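# Unload three sand cores from mould onto plywood boards

## Task

Lift three sand cores out of the mould: the elongated core with a rounded nose, and the two upright bladed cores standing in the mould half on the robot's right. Set all three down on the plywood boards next to the mould and release them. The other two cores must remain upright in the mould.

## Robot and tools

Robot: two six-joint arms, left_arm and right_arm, each with a two-finger gripper. Joint order in every row and every per-joint list: waist, shoulder, elbow, wrist pitch, wrist yaw, wrist roll, then the gripper. Stated joint ranges in rad: waist -2.618 to 3.054, shoulder 0.000 to 3.142, elbow 0.000 to 3.142, wrist pitch -1.571 to 1.571, wrist yaw -1.571 to 1.571, wrist roll -2.094 to 2.094. The true end of a joint may differ from these by up to 0.059 rad.

Frames: the scene frame has its origin at table-top height halfway between the nominal arm bases, +x pointing out over the table, +z up, and left_arm on the +y side (image left/right does not follow this). Calibrated bases: left_arm at (+0.031, +0.345, 0) m, quat_wxyz (+1.000, 0, 0, +0.008); right_arm at (+0.030, -0.335, 0) m, quat_wxyz (+1.000, 0, 0, -0.014); both have +z up. Each arm reports its hand pose in its own base frame. The fingers point along the gripper's +z and spread along its y; end_effector_position sits between the pads, roughly 1 cm short of the tips. Reported hand poses can be a few cm off, more at long reach.

Cameras: cam_left_wrist and cam_right_wrist, both 896x504, mounted on the wrists.

execute_actions(actions, cameras): actions is a list of actions; each action is a list of up to 15 rows, one row per 1/30 s step; if fewer rows are given the last one repeats to fill 15 steps. A row is one flat list of 14 numbers for both arms, each in [-1, 1]: left_arm's six joint offsets and its opening, then right_arm's six and its opening. Joint numbers are offsets (not poses), measured from the Joint targets as they stood when that action began, so each row restates the offset from the same start and a repeated offset in a new action moves further. Scale: 1.0 equals 2.224 rad for waist, shoulder and elbow, and 8.485 rad for the three wrist joints. Opening is absolute: +1 fully open, -1 closed. An action asking a joint more than 0.059 rad beyond its range is refused for both arms; a malformed action rejects the whole call. An empty list just reports state and images. cameras: list of names, [] for none, omitted or ["all"] for both.

move(target, speed, blend, opening_speed, blocking, cameras): target is one 14-number row (same layout and scale as above) or a list of up to 15 such rows; every row's joint numbers are offsets from the current Joint targets, not chained from the previous row; openings are absolute. All joints travel in sync, so the gripper follows a curve; no collision avoidance. speed: rad/s of the joint with farthest to go, 0.01 to 12.57, default 0.5, one value or one per target. blend: rad, corner rounding for list targets, default 0. opening_speed: rate of opening change per second on the -1..+1 scale, at least 0.2; use a slow rate to grip fragile items. blocking=false returns after about 0.5 s while motion continues. The total path is capped at 10 s. The result adds a move: line (done, off_target, moving, held, fault; limits=held if steps were withheld). done or off_target says nothing about contact.

wait(seconds 0 to 10, cameras): lets time pass holding the last command; a running move keeps going. stop(cameras): brakes the running move, needing some room. zoom_image(camera, region): camera is cam_left_wrist or cam_right_wrist; region [x0, y0, x1, y1] in pixels of that camera's newest image, top-left origin, at most 504x504. finished_scene(scene): ends the current scene, given its number (1 or 2); irreversible.

Result lines: Joint positions (rad) and Joint velocities (rad/s), one block per arm, each ending with the finger-pad gap in m (0.094 fully open); velocities may read "within noise". Joint targets: the base that your next offsets count from. Tool commands: current gripper commands. grip_measured: measured opening on the command scale (empty reads slightly wide). grip_effort_nm: gripper motor effort, negative closing; not a pad force. Joint torques: drive outputs including gravity, with offsets and noise; joints 1 to 3 wrap at ±28 N m. "joint sent to its limit" means a joint was clipped at its end. "joint command not followed" means the clearance check altered some targets. MOTOR HOT warns at 75 °C; OVER-TEMPERATURE FAULT at 90 °C folds and disables that arm.

Gripping: the gripper goes to the grip_measured value you command; commanding about 0.05 below the contact reading (0.11 or more for small or round parts) gives full squeeze of roughly 50 to 64 N per pad. Sand cores may crumble, so close gently. To release, command well above grip_measured. To stop an arm pushing on something, command its targets back past its actual positions.

Avoid: dropping cores, releasing a core that is still moving, slamming or striking things, pushing hard, letting anything leave the table, toppling the two cores that must stay, any contact or pressing between the two arms (including closing one gripper on the other's fingers), and prolonged outstretched holding or pushing against unreachable poses, which heats motors. Wrist cables touching an object count as touching it. Loose items may occasionally get a small external nudge.

Each tool is called after ">>>" as name(argument=value, ...), one argument or row to a line, values as JSON.

## Session

>>> execute_actions(
  actions=[],
)

Scene clock: 0.00 s.
left_arm: end_effector_position=(+0.3493, -0.0518, +0.2095) grip_measured=+1.000 grip_effort_nm=n/a end_effector_quat_wxyz=(+0.534, -0.007, +0.815, -0.226) | right_arm: end_effector_position=(+0.3046, +0.0783, +0.1820) grip_measured=+1.000 grip_effort_nm=n/a end_effector_quat_wxyz=(+0.477, +0.034, +0.863, +0.162)
Joint positions: left_arm=[0.059 1.017 0.578 0.071 0.424 -0.25 0.094] | right_arm=[0.21 0.854 0.562 -0.224 -0.068 0.329 0.094]
Joint velocities: within noise
Joint torques (N m): no reading
Heat: left arm: 30 °C; right arm: 31 °C.
Joint targets: left_arm=[0.059 1.010 0.587 0.072 0.427 -0.248] | right_arm=[0.210 0.847 0.574 -0.220 -0.067 0.327]
Tool commands: left_gripper/opening=+1.0 right_gripper/opening=+1.0

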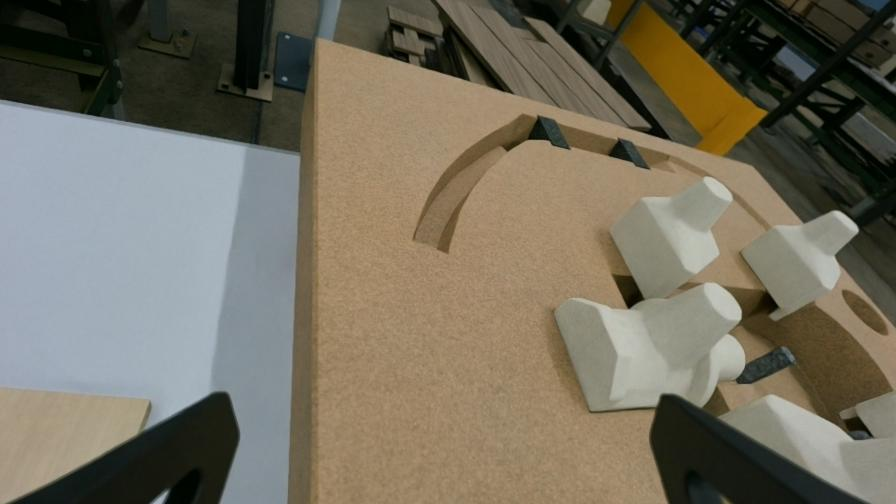

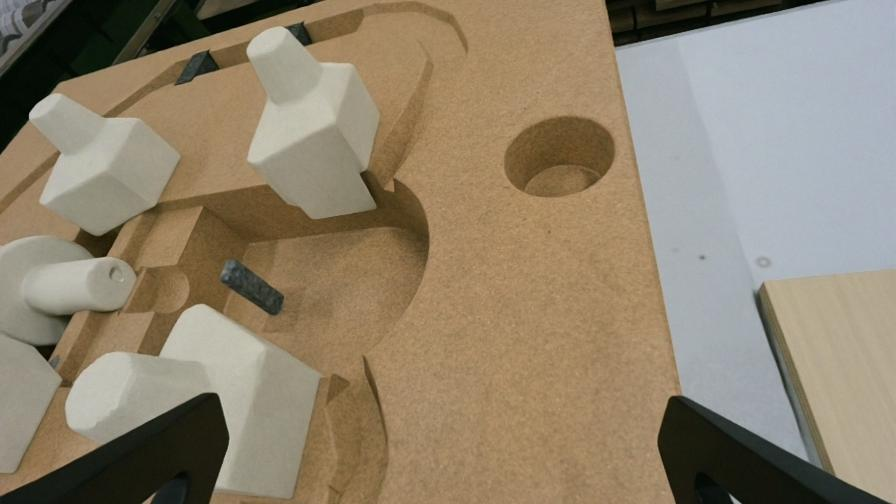

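>>> move(
  target=[-0.1839,0.2059,0.5674,-0.1889,-0.0503,0.0292,1,0.063,0.2792,0.5733,-0.1545,0.0079,-0.0385,1],
  speed=1.0,
)

Scene clock: 18.97 s.
left_arm: end_effector_position=(+0.2799, -0.1007, +0.2981) grip_measured=+1.000 grip_effort_nm=0.027 end_effector_quat_wxyz=(+0.203, +0.165, +0.964, -0.040) | right_arm: end_effector_position=(+0.2807, +0.1029, +0.2953) grip_measured=+1.000 grip_effort_nm=0.022 end_effector_quat_wxyz=(+0.201, -0.165, +0.965, +0.039)
Joint positions: left_arm=[-0.343 1.457 1.826 -1.523 0.009 -0.007 0.094] | right_arm=[0.344 1.462 1.82 -1.517 -0.008 0.007 0.094]
Joint velocities: within noise
Joint torques (N m): left_arm=[-0.43 -3.4 6.2 1.16 -0.07 0.03] | right_arm=[0.59 -3.62 7.08 0.64 0.05 -0.14]
Heat: left arm: 33 °C; right arm: 34 °C.
Joint targets: left_arm=[-0.350 1.468 1.849 -1.531 0.000 -0.001] | right_arm=[0.350 1.468 1.849 -1.531 0.000 0.000]
move: done

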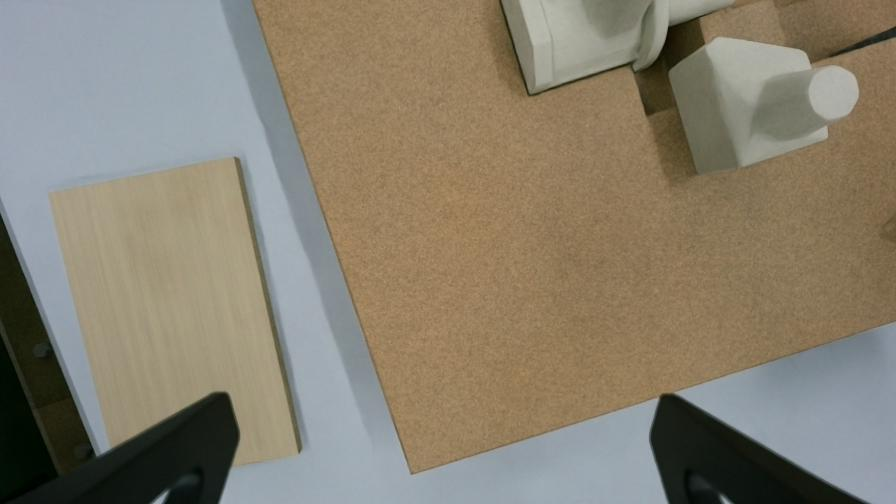

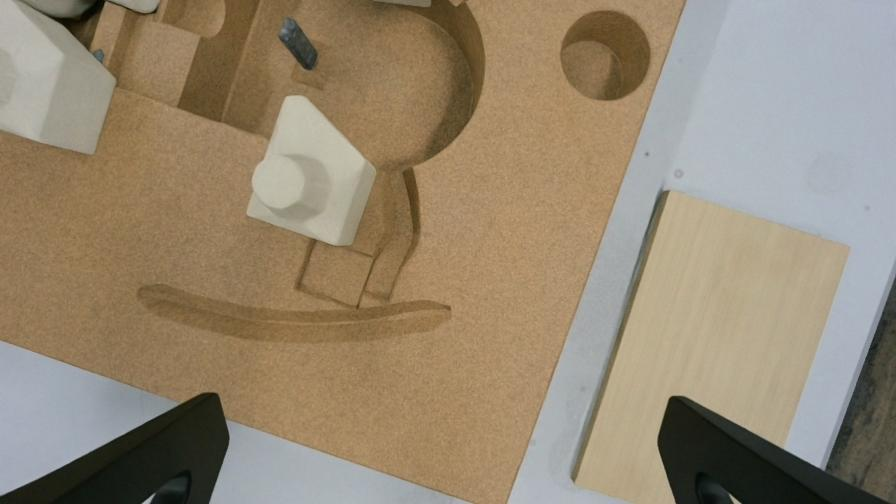

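>>> move(
  target=[0.0449,0.187,0.2118,0,0,0,1,0.035,0.187,0.2118,0,0,0,1],
  speed=1.0,
)

Scene clock: 29.37 s.
left_arm: end_effector_position=(+0.3963, -0.1030, +0.3033) grip_measured=+1.000 grip_effort_nm=0.032 end_effector_quat_wxyz=(+0.228, +0.121, +0.966, -0.033) | right_arm: end_effector_position=(+0.3729, +0.1704, +0.2985) grip_measured=+1.000 grip_effort_nm=0.027 end_effector_quat_wxyz=(+0.217, -0.203, +0.954, +0.050)
Joint positions: left_arm=[-0.254 1.876 2.298 -1.528 0.006 -0.006 0.094] | right_arm=[0.424 1.884 2.293 -1.531 -0.006 0.006 0.094]
Joint velocities: within noise
Joint torques (N m): left_arm=[0.31 -7.09 6.05 1.28 -0.04 0.01] | right_arm=[0.47 -7.38 6.82 0.8 0.04 -0.1]
Heat: left arm: 33 °C; right arm: 34 °C.
Joint targets: left_arm=[-0.250 1.884 2.321 -1.531 0.000 -0.001] | right_arm=[0.428 1.885 2.320 -1.531 0.000 0.000]
move: done

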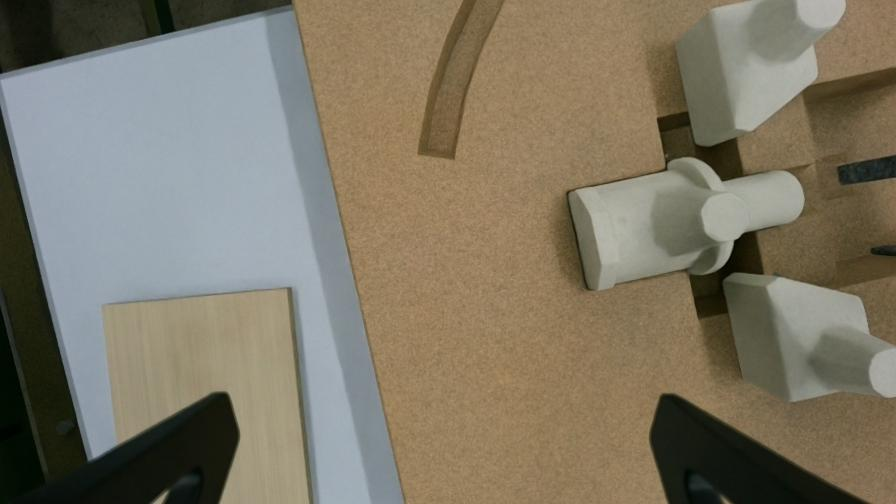

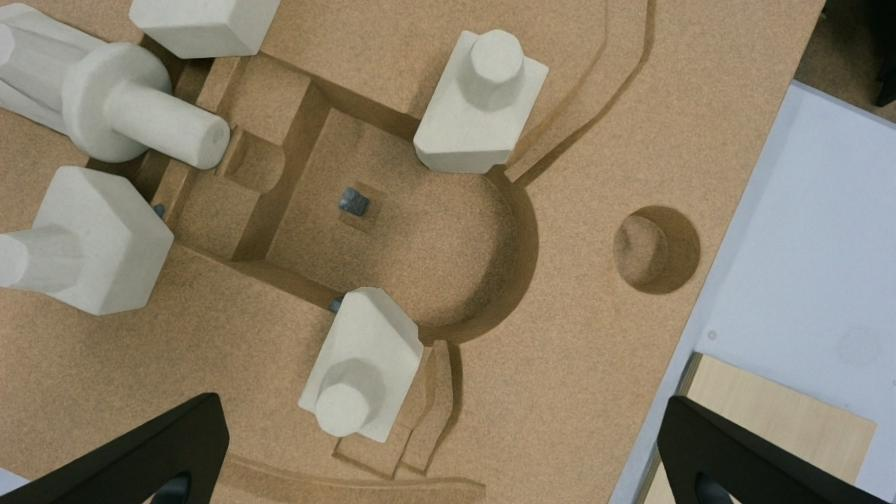

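>>> zoom_image(
  camera="cam_right_wrist",
  region=[240, 270, 520, 490],
)

>>> zoom_image(
  camera="cam_right_wrist",
  region=[380, 0, 660, 220],
)

>>> zoom_image(
  camera="cam_left_wrist",
  region=[550, 0, 896, 410],
)

Scaled by 1.800.

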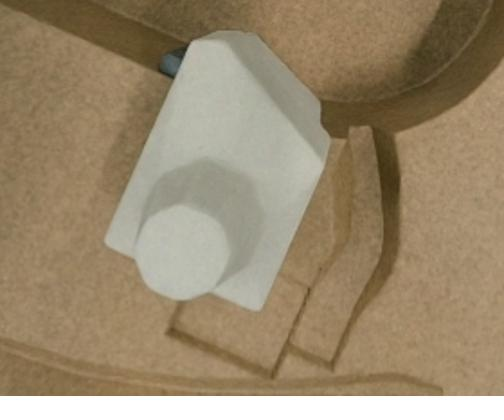

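Scaled by 1.800.

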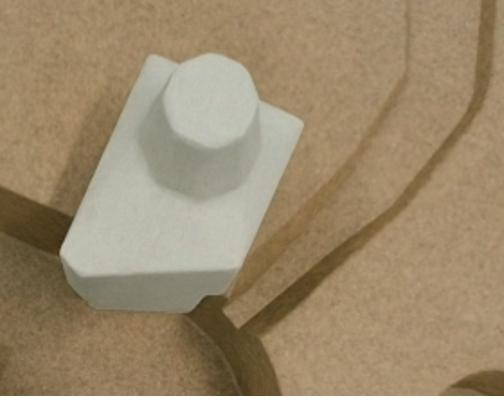

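Scaled by 1.229.

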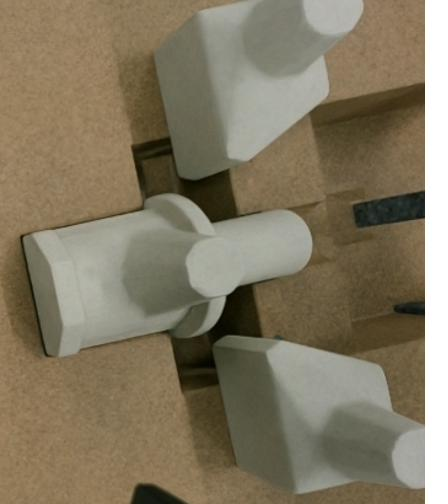

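>>> move(
  target=[0,0,0,0,0,0,1,-0.1727,-0.5742,-0.9168,0.1836,-0.0801,0,1],
  speed=1.2,
)

Scene clock: 101.43 s.
left_arm: end_effector_position=(+0.3963, -0.1030, +0.3033) grip_measured=+1.000 grip_effort_nm=0.037 end_effector_quat_wxyz=(+0.228, +0.121, +0.966, -0.033) | right_arm: end_effector_position=(+0.2487, +0.1243, +0.1804) grip_measured=+1.000 grip_effort_nm=0.027 end_effector_quat_wxyz=(+0.541, -0.208, +0.765, +0.282)
Joint positions: left_arm=[-0.254 1.876 2.298 -1.528 0.006 -0.006 0.094] | right_arm=[0.052 0.617 0.288 -0.004 -0.667 0.006 0.094]
Joint velocities: within noise
Joint torques (N m): left_arm=[0.36 -6.98 6.09 1.28 -0.03 0.01] | right_arm=[-0.66 -0.58 5.82 1.65 -0.21 -0.11]
Heat: left arm: 34 °C; right arm: 34 °C.
Joint targets: left_arm=[-0.250 1.884 2.321 -1.531 0.000 -0.001] | right_arm=[0.044 0.607 0.281 0.027 -0.680 0.000]
move: done

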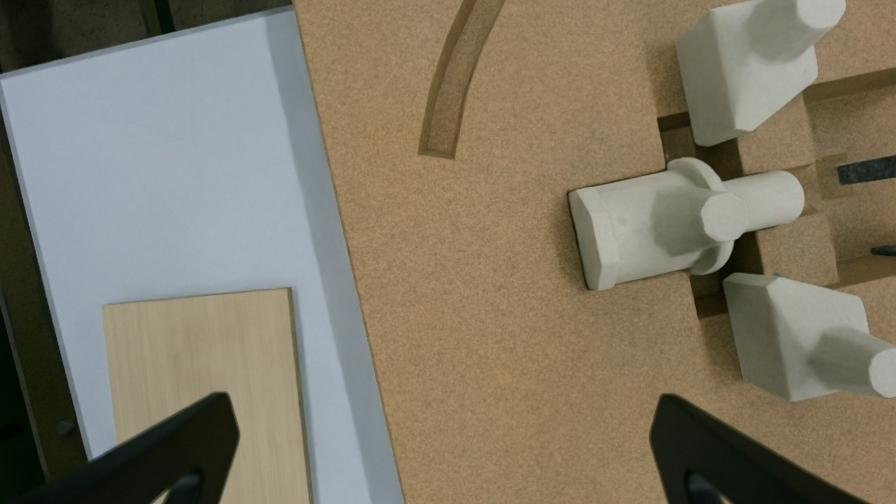

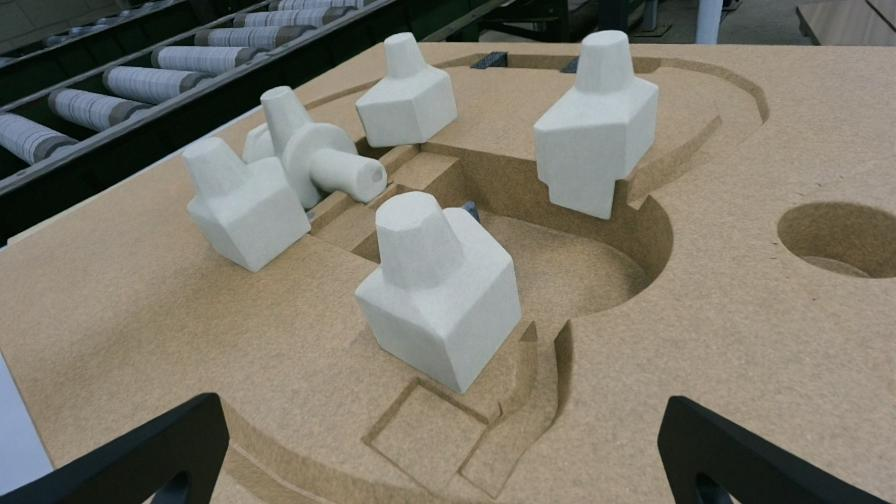

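>>> move(
  target=[0,0,0,0,0,0,1,0.1281,0.2968,0.0535,0.0636,0.0212,0,1],
  speed=0.4,
  cameras=["cam_right_wrist"],
)

Scene clock: 108.43 s.
left_arm: end_effector_position=(+0.3963, -0.1030, +0.3033) grip_measured=+1.000 grip_effort_nm=0.032 end_effector_quat_wxyz=(+0.228, +0.121, +0.966, -0.033) | right_arm: end_effector_position=(+0.3059, +0.1943, +0.1366) grip_measured=+1.000 grip_effort_nm=0.027 end_effector_quat_wxyz=(+0.510, -0.266, +0.764, +0.293)
Joint positions: left_arm=[-0.254 1.876 2.298 -1.528 0.006 -0.006 0.094] | right_arm=[0.322 1.264 0.368 0.535 -0.507 0.006 0.094]
Joint velocities: within noise
Joint torques (N m): left_arm=[0.34 -7.08 6.11 1.29 -0.05 0.01] | right_arm=[0.57 -2.89 7.98 1.78 -0.05 -0.11]
Heat: left arm: 34 °C; right arm: 35 °C.
Joint targets: left_arm=[-0.250 1.884 2.321 -1.531 0.000 -0.001] | right_arm=[0.329 1.267 0.400 0.567 -0.500 0.000]
move: done
Images, in order (width x height): cam_right_wrist 896x504.

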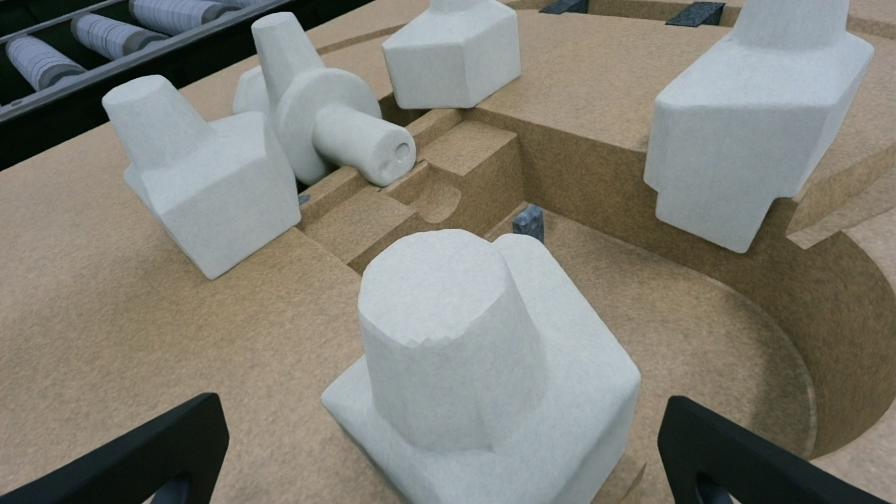

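>>> move(
  target=[0,0,0,0,0,0,1,0,0,0.016,0.0038,0,0,1],
  speed=0.4,
  cameras=["cam_right_wrist"],
)

>>> move(
  target=[0,0,0,0,0,0,1,0,0,0,0,0,0,-0.6],
  opening_speed=0.7,
  cameras=["cam_right_wrist"],
)

Scene clock: 114.47 s.
left_arm: end_effector_position=(+0.3963, -0.1030, +0.3033) grip_measured=+1.000 grip_effort_nm=0.037 end_effector_quat_wxyz=(+0.228, +0.121, +0.966, -0.033) | right_arm: end_effector_position=(+0.3163, +0.1977, +0.1595) grip_measured=+1.000 grip_effort_nm=0.022 end_effector_quat_wxyz=(+0.538, -0.270, +0.743, +0.292)
Joint positions: left_arm=[-0.254 1.876 2.298 -1.528 0.006 -0.006 0.094] | right_arm=[0.322 1.264 0.406 0.568 -0.506 0.006 0.094]
Joint velocities: within noise
Joint torques (N m): left_arm=[0.31 -7.05 6.08 1.29 -0.04 0.02] | right_arm=[0.58 -3.02 7.87 1.75 -0.03 -0.11]
Heat: left arm: 34 °C; right arm: 36 °C.
Joint targets: left_arm=[-0.250 1.884 2.321 -1.531 0.000 -0.001] | right_arm=[0.329 1.267 0.436 0.599 -0.500 0.000]
move: done
Images, in order (width x height): cam_right_wrist 896x504.

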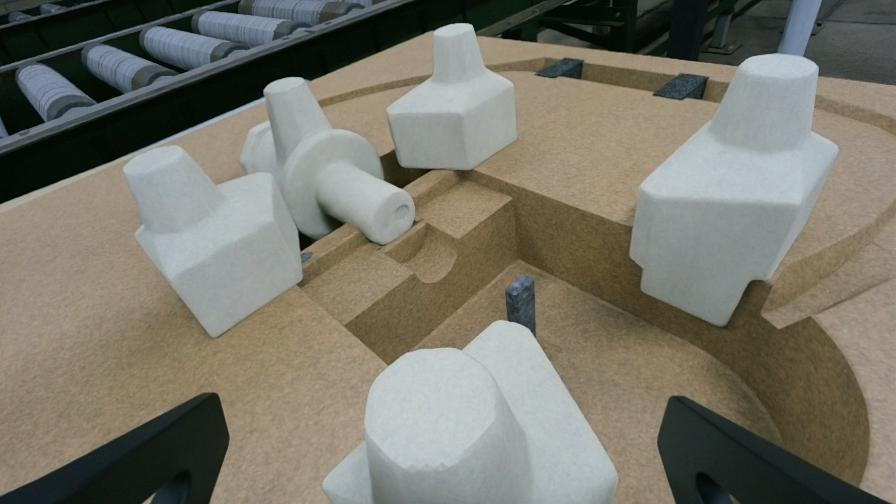

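Scene clock: 116.97 s.
left_arm: end_effector_position=(+0.3963, -0.1030, +0.3033) grip_measured=+1.000 grip_effort_nm=0.032 end_effector_quat_wxyz=(+0.228, +0.121, +0.966, -0.033) | right_arm: end_effector_position=(+0.3166, +0.1975, +0.1597) grip_measured=-0.349 grip_effort_nm=-1.004 end_effector_quat_wxyz=(+0.539, -0.270, +0.743, +0.292)
Joint positions: left_arm=[-0.254 1.876 2.298 -1.528 0.006 -0.006 0.094] | right_arm=[0.322 1.264 0.406 0.568 -0.504 0.005 0.031]
Joint velocities: within noise
Joint torques (N m): left_arm=[0.25 -7.08 6.06 1.3 -0.05 0.02] | right_arm=[0.57 -3 7.88 1.75 -0.04 -0.1]
Heat: left arm: 34 °C; right arm: 37 °C.
Joint targets: left_arm=[-0.250 1.884 2.321 -1.531 0.000 -0.001] | right_arm=[0.329 1.267 0.436 0.599 -0.500 0.000]
move: done
Images, in order (width x height): cam_right_wrist 896x504.

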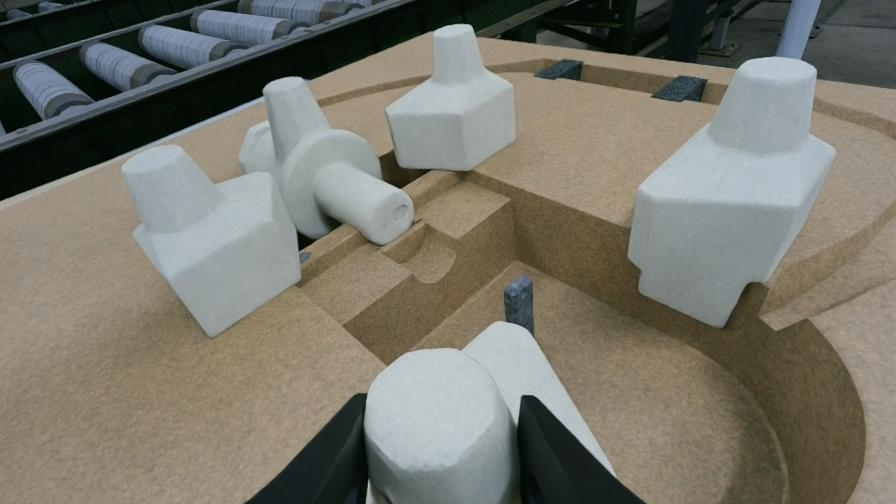

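>>> move(
  target=[
    [0,0,0,0,0,0,1,0,-0.0506,0.0603,-0.0291,0,0,-0.6],
    [0,0,0,0,0,0,1,0,-0.0742,0.1305,-0.0537,0,0,-0.6],
  ],
  speed=0.4,
  blend=0.02,
)

Scene clock: 123.70 s.
left_arm: end_effector_position=(+0.3963, -0.1030, +0.3033) grip_measured=+1.000 grip_effort_nm=0.032 end_effector_quat_wxyz=(+0.228, +0.121, +0.966, -0.033) | right_arm: end_effector_position=(+0.3181, +0.1954, +0.2098) grip_measured=-0.351 grip_effort_nm=-1.004 end_effector_quat_wxyz=(+0.492, -0.259, +0.781, +0.285)
Joint positions: left_arm=[-0.254 1.876 2.298 -1.528 0.006 -0.006 0.094] | right_arm=[0.323 1.138 0.669 0.057 -0.487 0.003 0.03]
Joint velocities: within noise
Joint torques (N m): left_arm=[0.31 -7.06 5.98 1.29 -0.03 0.01] | right_arm=[0.51 -6 10.84 2.23 -0.24 -0.07]
Heat: left arm: 34 °C; right arm: 37 °C.
Joint targets: left_arm=[-0.250 1.884 2.321 -1.531 0.000 -0.001] | right_arm=[0.329 1.102 0.726 0.143 -0.500 0.000]
move: off_target (right_arm); right_arm: the wrist pitch is farthest, 0.086 rad from its target

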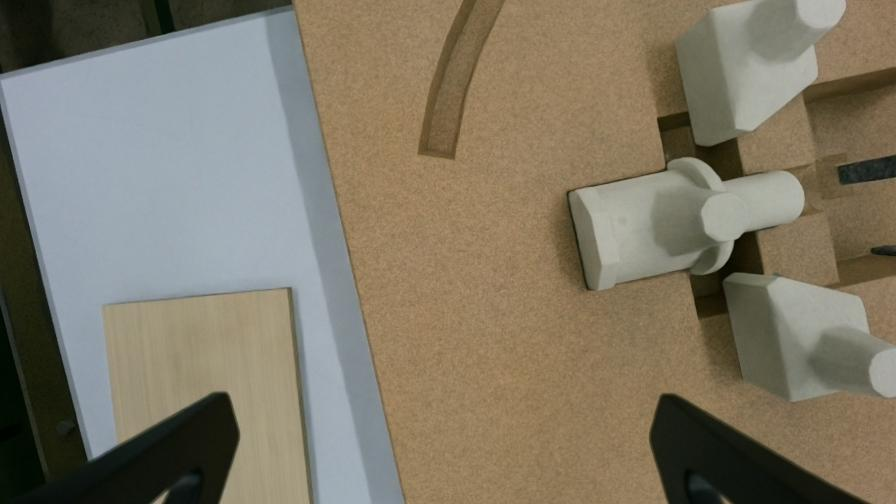

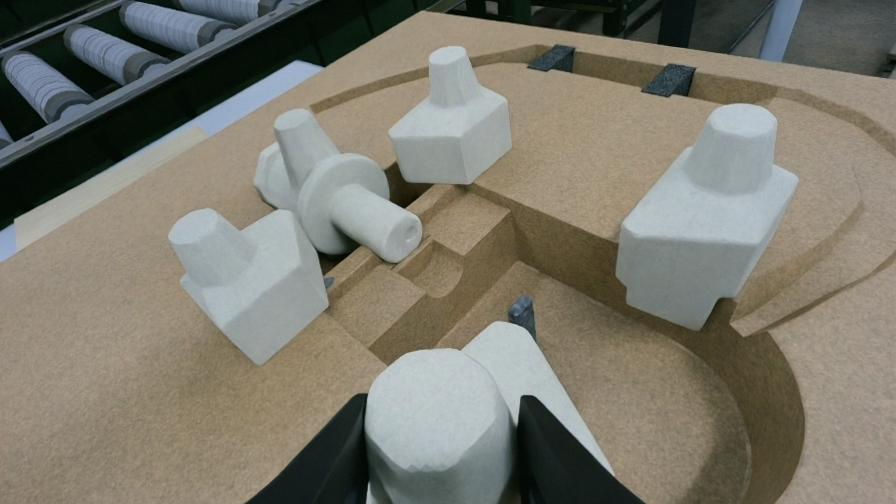

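>>> move(
  target=[0,0,0,0,0,0,1,0,0.0103,0.1826,-0.0413,0,0,-0.6],
  speed=0.5,
)

Scene clock: 128.80 s.
left_arm: end_effector_position=(+0.3963, -0.1030, +0.3033) grip_measured=+1.000 grip_effort_nm=0.032 end_effector_quat_wxyz=(+0.228, +0.121, +0.966, -0.033) | right_arm: end_effector_position=(+0.3253, +0.1978, +0.3251) grip_measured=-0.351 grip_effort_nm=-0.999 end_effector_quat_wxyz=(+0.516, -0.263, +0.764, +0.285)
Joint positions: left_arm=[-0.254 1.876 2.298 -1.528 0.006 -0.006 0.094] | right_arm=[0.323 1.138 1.079 -0.292 -0.487 0.003 0.03]
Joint velocities: within noise
Joint torques (N m): left_arm=[0.34 -7.05 6.05 1.28 -0.05 0.01] | right_arm=[0.53 -4.07 10.58 2.3 -0.22 -0.07]
Heat: left arm: 34 °C; right arm: 39 °C.
Joint targets: left_arm=[-0.250 1.884 2.321 -1.531 0.000 -0.001] | right_arm=[0.329 1.125 1.132 -0.207 -0.500 0.000]
move: off_target (right_arm); right_arm: the wrist pitch is farthest, 0.085 rad from its target

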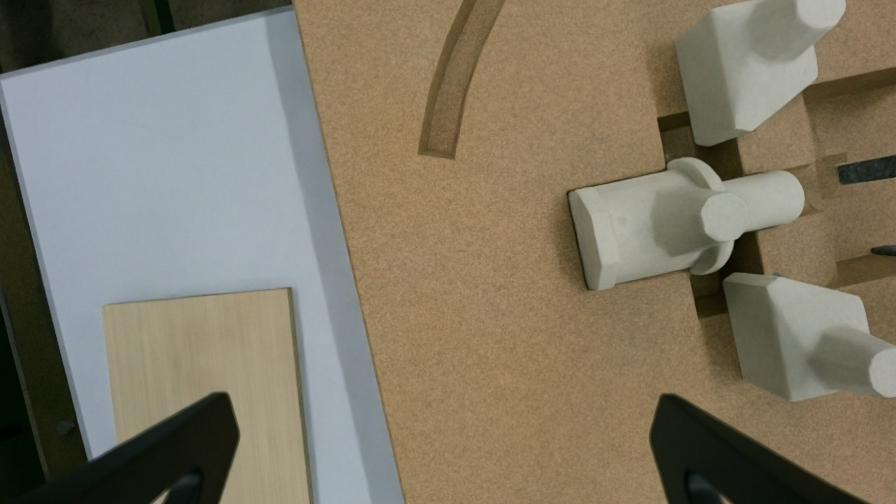

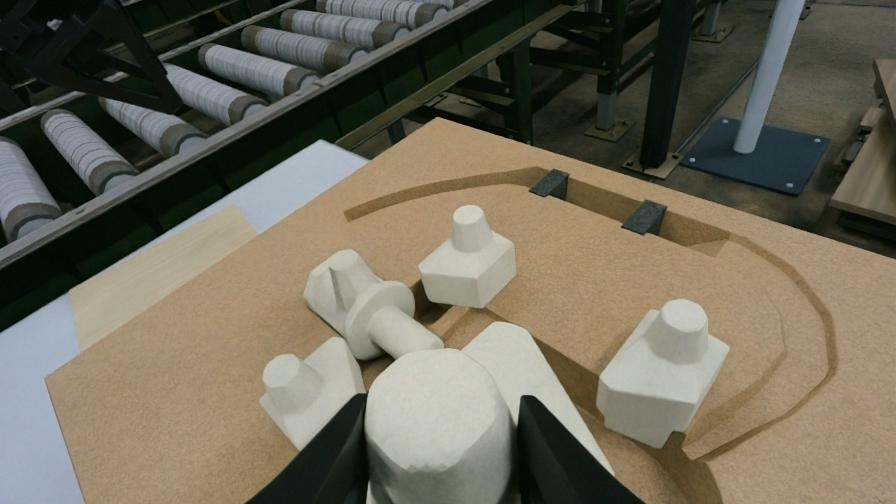

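>>> move(
  target=[0,0,0,0.106,0.106,0,1,0,0,0,0,0,0,-0.6],
  speed=1.0,
  cameras=["cam_left_wrist"],
)

Scene clock: 134.73 s.
left_arm: end_effector_position=(+0.4272, -0.2525, +0.4851) grip_measured=+1.000 grip_effort_nm=0.037 end_effector_quat_wxyz=(+0.516, +0.353, +0.667, -0.405) | right_arm: end_effector_position=(+0.3253, +0.1978, +0.3248) grip_measured=-0.351 grip_effort_nm=-1.009 end_effector_quat_wxyz=(+0.516, -0.263, +0.764, +0.285)
Joint positions: left_arm=[-0.254 1.876 2.298 -0.644 0.886 -0.006 0.094] | right_arm=[0.323 1.138 1.079 -0.293 -0.487 0.003 0.03]
Joint velocities: within noise
Joint torques (N m): left_arm=[0.35 -7.56 6.52 2.1 0.3 0.01] | right_arm=[0.49 -4.08 10.58 2.27 -0.22 -0.08]
Heat: left arm: 34 °C; right arm: 41 °C.
Joint targets: left_arm=[-0.250 1.884 2.321 -0.631 0.899 -0.001] | right_arm=[0.329 1.125 1.132 -0.207 -0.500 0.000]
move: off_target (right_arm); right_arm: the wrist pitch is farthest, 0.086 rad from its target
Images, in order (width x height): cam_left_wrist 896x504.

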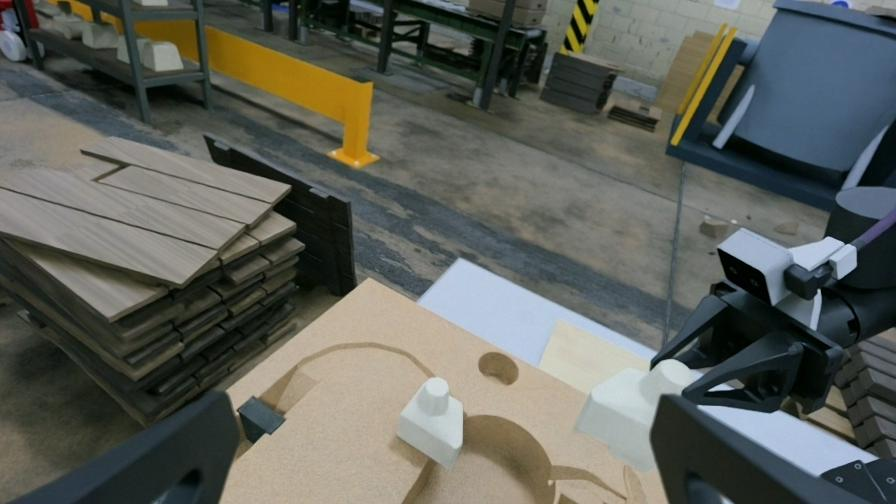

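>>> zoom_image(
  camera="cam_left_wrist",
  region=[540, 300, 760, 504],
)

Scaled by 2.291.

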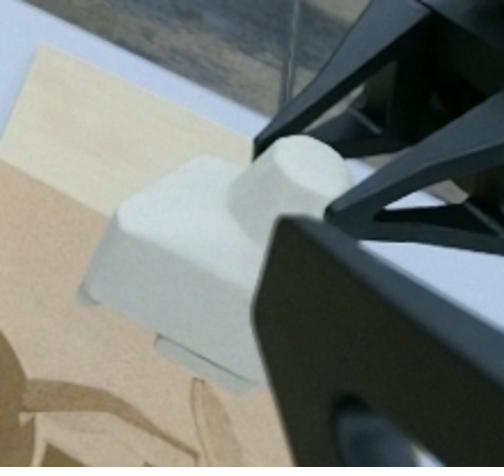

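>>> move(
  target=[0,0,0,0,0,0,1,-0.2644,0.0544,0.0556,-0.0629,0.0589,-0.1999,-0.6],
  speed=0.8,
)

Scene clock: 181.23 s.
left_arm: end_effector_position=(+0.4270, -0.2526, +0.4852) grip_measured=+1.000 grip_effort_nm=0.032 end_effector_quat_wxyz=(+0.516, +0.353, +0.667, -0.405) | right_arm: end_effector_position=(+0.3377, -0.0854, +0.2268) grip_measured=-0.353 grip_effort_nm=-1.009 end_effector_quat_wxyz=(+0.202, -0.613, +0.709, -0.284)
Joint positions: left_arm=[-0.254 1.876 2.298 -0.643 0.887 -0.006 0.094] | right_arm=[-0.256 1.255 1.196 -0.8 -0.01 -1.679 0.03]
Joint velocities: within noise
Joint torques (N m): left_arm=[0.25 -7.58 6.42 2.09 0.28 0] | right_arm=[-0.43 -4.29 10.8 1.71 0.08 -0.23]
Heat: left arm: 36 °C; right arm: 47 °C.
Joint targets: left_arm=[-0.250 1.884 2.321 -0.631 0.899 -0.001] | right_arm=[-0.259 1.246 1.256 -0.741 0.000 -1.696]
move: off_target (right_arm); right_arm: the elbow is farthest, 0.060 rad from its target

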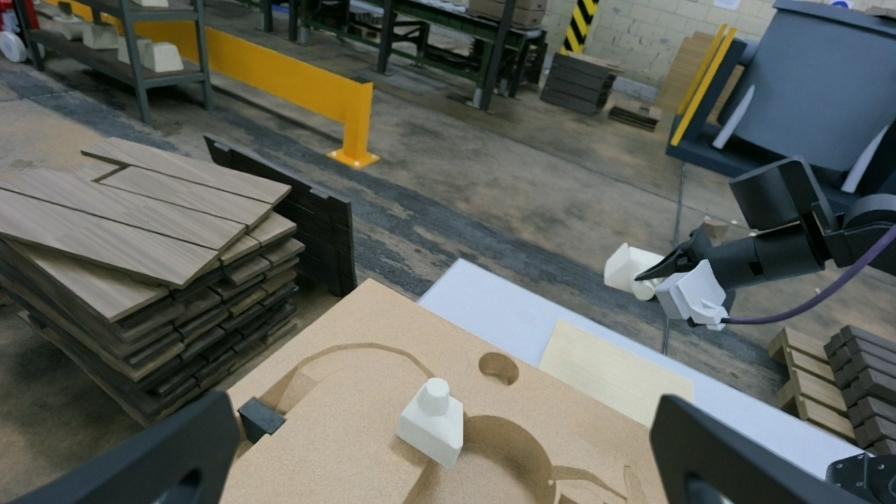

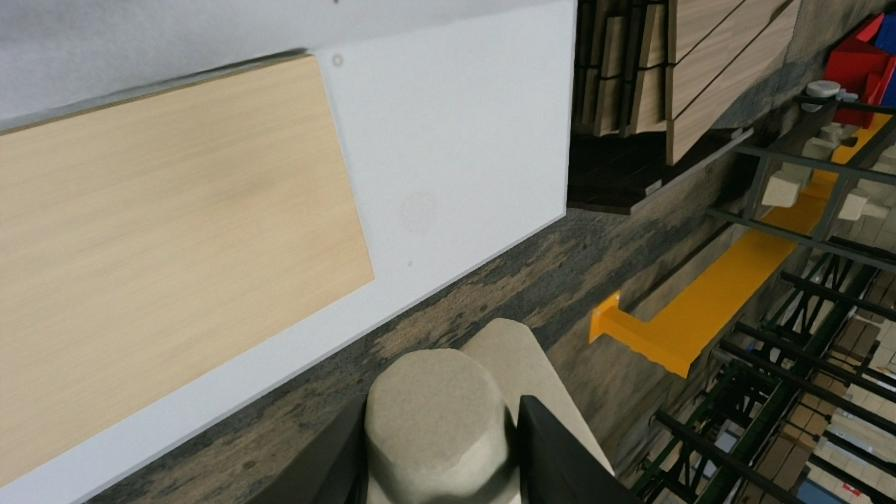

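>>> move(
  target=[0,0,0,0,0,0,1,0,0.0535,-0.286,0.0943,0,0,-0.6],
  speed=0.7,
)

Scene clock: 186.43 s.
left_arm: end_effector_position=(+0.4270, -0.2526, +0.4853) grip_measured=+1.000 grip_effort_nm=0.027 end_effector_quat_wxyz=(+0.516, +0.353, +0.667, -0.406) | right_arm: end_effector_position=(+0.3476, -0.0882, +0.0705) grip_measured=-0.353 grip_effort_nm=-1.009 end_effector_quat_wxyz=(+0.214, -0.608, +0.701, -0.305)
Joint positions: left_arm=[-0.254 1.876 2.298 -0.643 0.887 -0.006 0.094] | right_arm=[-0.256 1.378 0.607 -0.036 -0.009 -1.682 0.03]
Joint velocities: within noise
Joint torques (N m): left_arm=[0.35 -7.56 6.53 2.07 0.3 0.01] | right_arm=[-0.34 -5.14 6.5 2.1 0.07 -0.2]
Heat: left arm: 37 °C; right arm: 46 °C.
Joint targets: left_arm=[-0.250 1.884 2.321 -0.631 0.900 -0.001] | right_arm=[-0.259 1.365 0.620 0.059 0.000 -1.696]
move: off_target (right_arm); right_arm: the wrist pitch is farthest, 0.095 rad from its target

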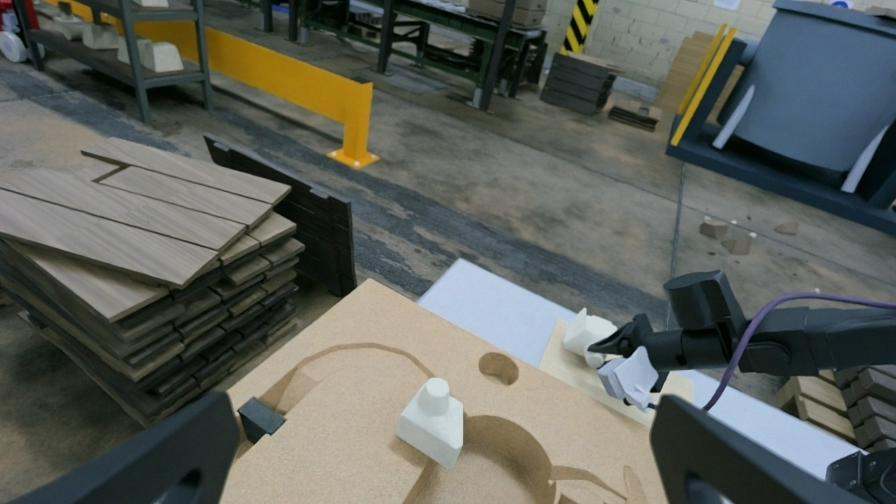

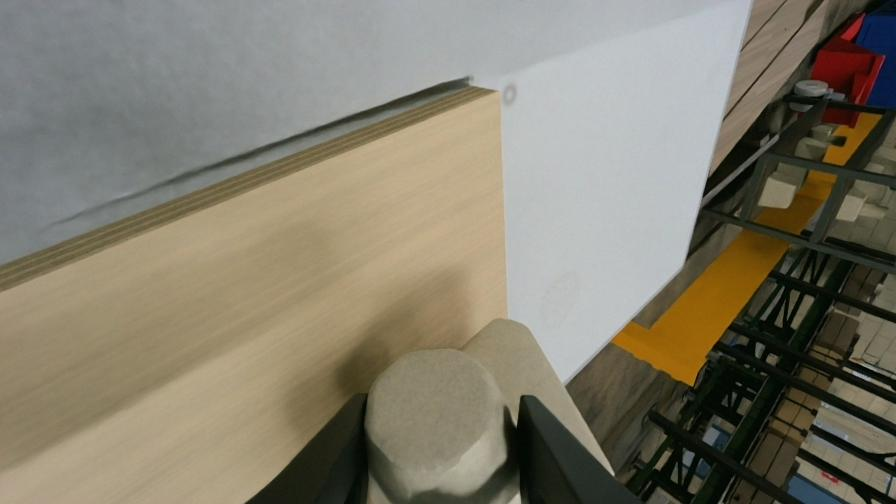

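>>> move(
  target=[0,0,0,0,0,0,1,0,-0.0102,-0.0532,0.0113,0,0,-0.6],
  speed=0.15,
)

>>> zoom_image(
  camera="cam_left_wrist",
  region=[520, 260, 720, 420],
)

Scene clock: 192.13 s.
left_arm: end_effector_position=(+0.4270, -0.2526, +0.4853) grip_measured=+1.000 grip_effort_nm=0.027 end_effector_quat_wxyz=(+0.516, +0.353, +0.667, -0.406) | right_arm: end_effector_position=(+0.3371, -0.0863, +0.0534) grip_measured=-0.353 grip_effort_nm=-1.004 end_effector_quat_wxyz=(+0.220, -0.603, +0.700, -0.313)
Joint positions: left_arm=[-0.254 1.876 2.298 -0.643 0.887 -0.006 0.094] | right_arm=[-0.257 1.374 0.504 0.084 -0.007 -1.678 0.03]
Joint velocities: within noise
Joint torques (N m): left_arm=[0.35 -7.62 6.58 2.07 0.32 -0.01] | right_arm=[-0.17 -6.49 5 1.89 0.06 -0.25]
Heat: left arm: 37 °C; right arm: 46 °C.
Joint targets: left_arm=[-0.250 1.884 2.321 -0.631 0.899 -0.001] | right_arm=[-0.259 1.343 0.502 0.155 0.000 -1.696]
move: off_target (right_arm); right_arm: the wrist pitch is farthest, 0.071 rad from its target

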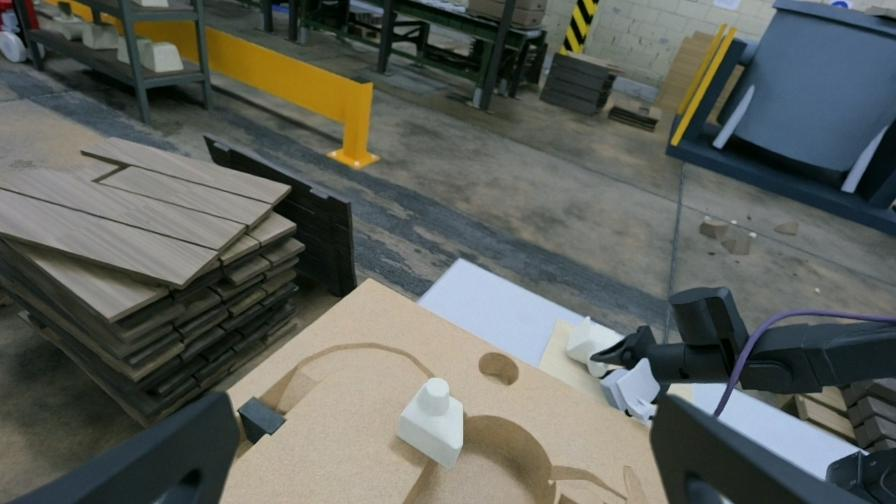

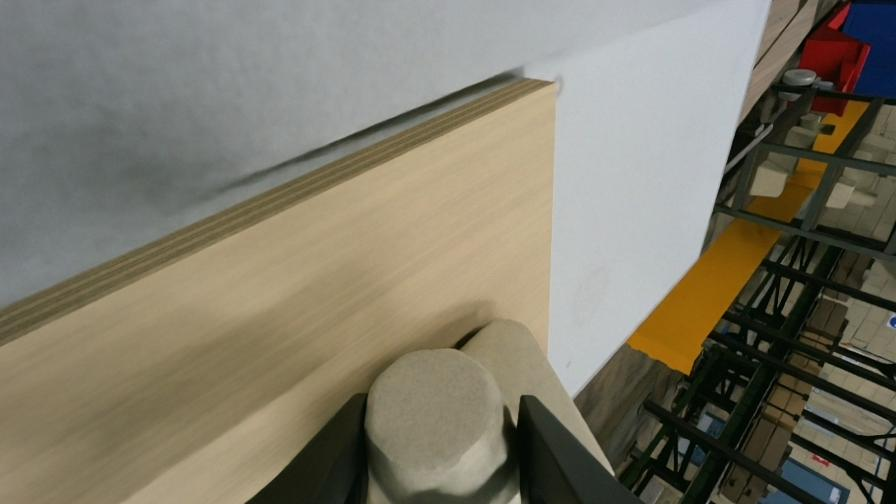

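Scaled by 2.520.

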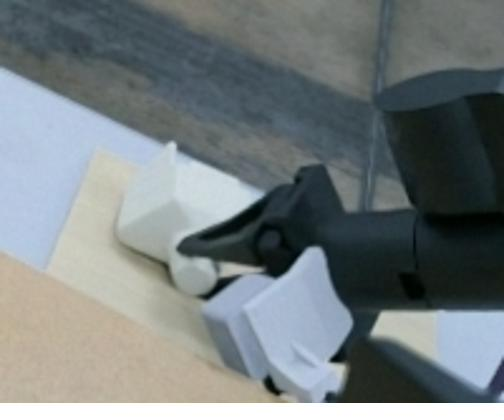

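>>> move(
  target=[0,0,0,0,0,0,1,0,0.0147,-0.0111,0.0045,0,0,-0.6],
  speed=0.1,
)

>>> zoom_image(
  camera="cam_left_wrist",
  region=[520, 260, 720, 420],
)

Scene clock: 196.97 s.
left_arm: end_effector_position=(+0.4270, -0.2526, +0.4853) grip_measured=+1.000 grip_effort_nm=0.027 end_effector_quat_wxyz=(+0.516, +0.353, +0.667, -0.406) | right_arm: end_effector_position=(+0.3380, -0.0875, +0.0535) grip_measured=-0.353 grip_effort_nm=-0.999 end_effector_quat_wxyz=(+0.227, -0.598, +0.698, -0.323)
Joint positions: left_arm=[-0.254 1.876 2.298 -0.643 0.887 -0.006 0.094] | right_arm=[-0.26 1.374 0.483 0.131 -0.007 -1.673 0.03]
Joint velocities: within noise
Joint torques (N m): left_arm=[0.35 -7.62 6.53 2.07 0.28 0] | right_arm=[0.01 -3.73 4.7 1.83 0.05 -0.3]
Heat: left arm: 37 °C; right arm: 46 °C.
Joint targets: left_arm=[-0.250 1.884 2.321 -0.631 0.899 -0.001] | right_arm=[-0.259 1.375 0.477 0.193 0.000 -1.696]
move: off_target (right_arm); right_arm: the wrist pitch is farthest, 0.062 rad from its target

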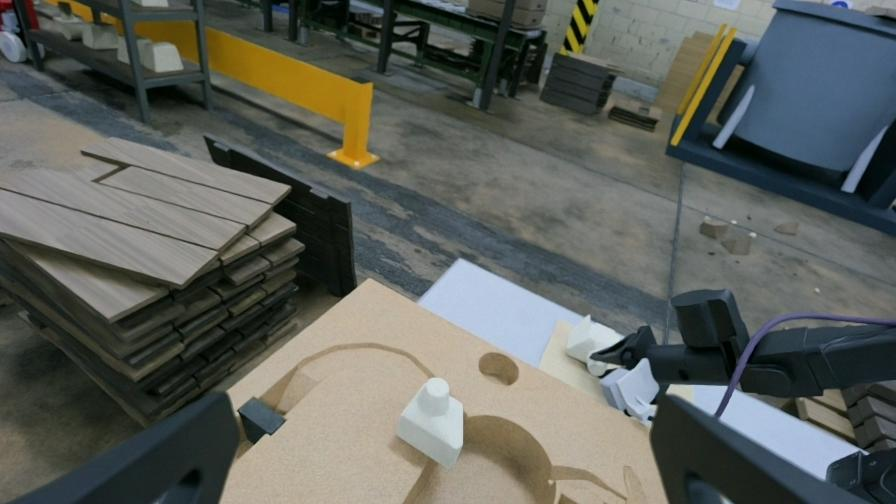

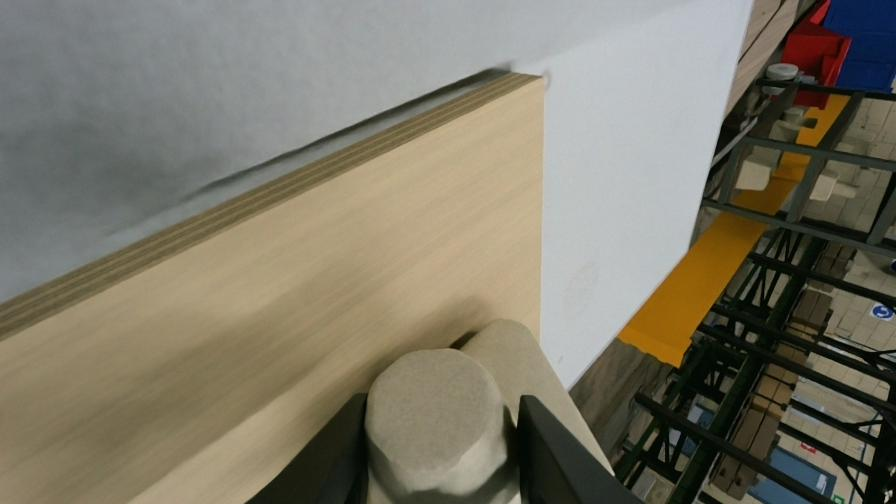

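Scaled by 2.520.

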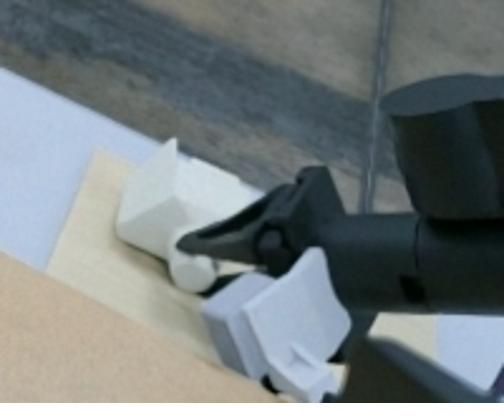

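>>> move(
  target=[0,0,0,0,0,0,1,0,0.0135,-0.0045,0,0,0,-0.6],
  speed=0.1,
)

>>> zoom_image(
  camera="cam_right_wrist",
  region=[340, 250, 600, 504],
)

Scene clock: 203.27 s.
left_arm: end_effector_position=(+0.4270, -0.2526, +0.4853) grip_measured=+1.000 grip_effort_nm=0.022 end_effector_quat_wxyz=(+0.516, +0.353, +0.667, -0.406) | right_arm: end_effector_position=(+0.3401, -0.0903, +0.0506) grip_measured=-0.353 grip_effort_nm=-1.004 end_effector_quat_wxyz=(+0.226, -0.594, +0.700, -0.324)
Joint positions: left_arm=[-0.254 1.876 2.298 -0.643 0.887 -0.006 0.094] | right_arm=[-0.265 1.396 0.483 0.156 -0.005 -1.669 0.03]
Joint velocities: within noise
Joint torques (N m): left_arm=[0.32 -7.6 6.54 2.1 0.29 0.01] | right_arm=[0.47 -3.18 3.97 1.59 0.04 -0.33]
Heat: left arm: 37 °C; right arm: 46 °C.
Joint targets: left_arm=[-0.250 1.884 2.321 -0.631 0.899 -0.001] | right_arm=[-0.260 1.405 0.467 0.193 0.000 -1.696]
move: off_target (right_arm); right_arm: the wrist pitch is farthest, 0.037 rad from its target

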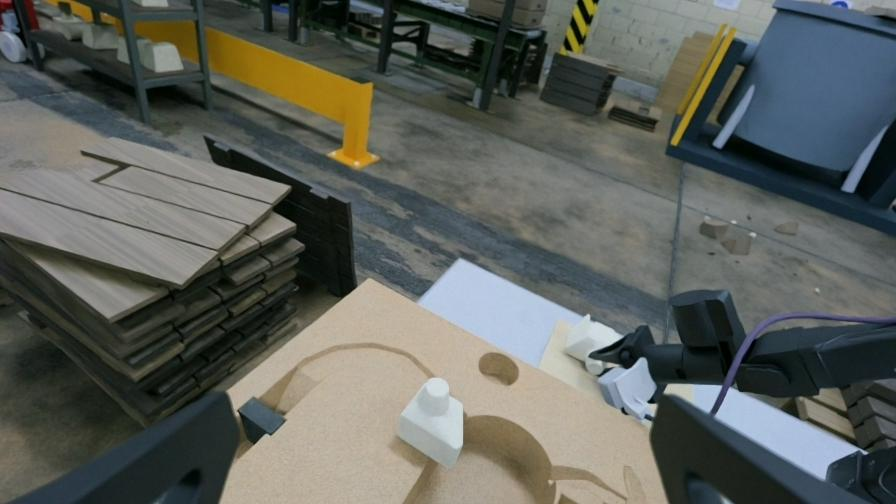

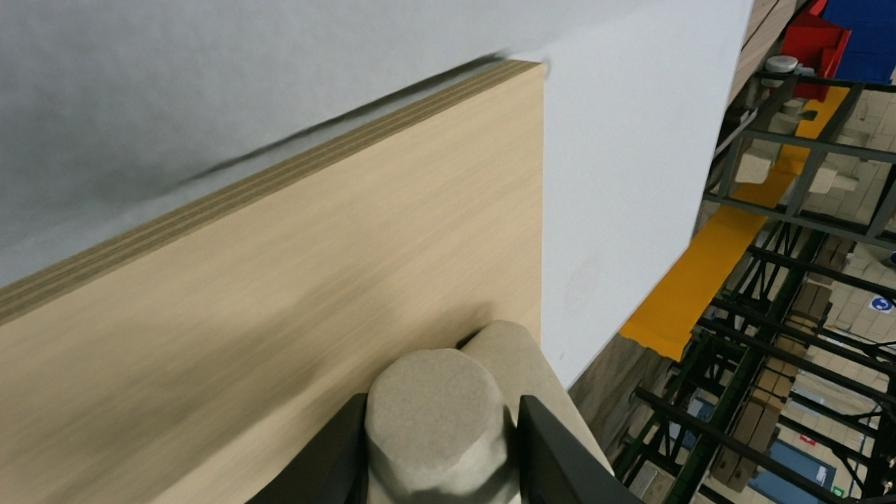

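Scaled by 1.938.

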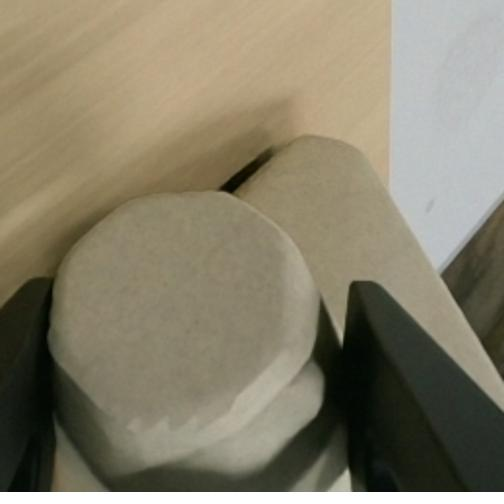

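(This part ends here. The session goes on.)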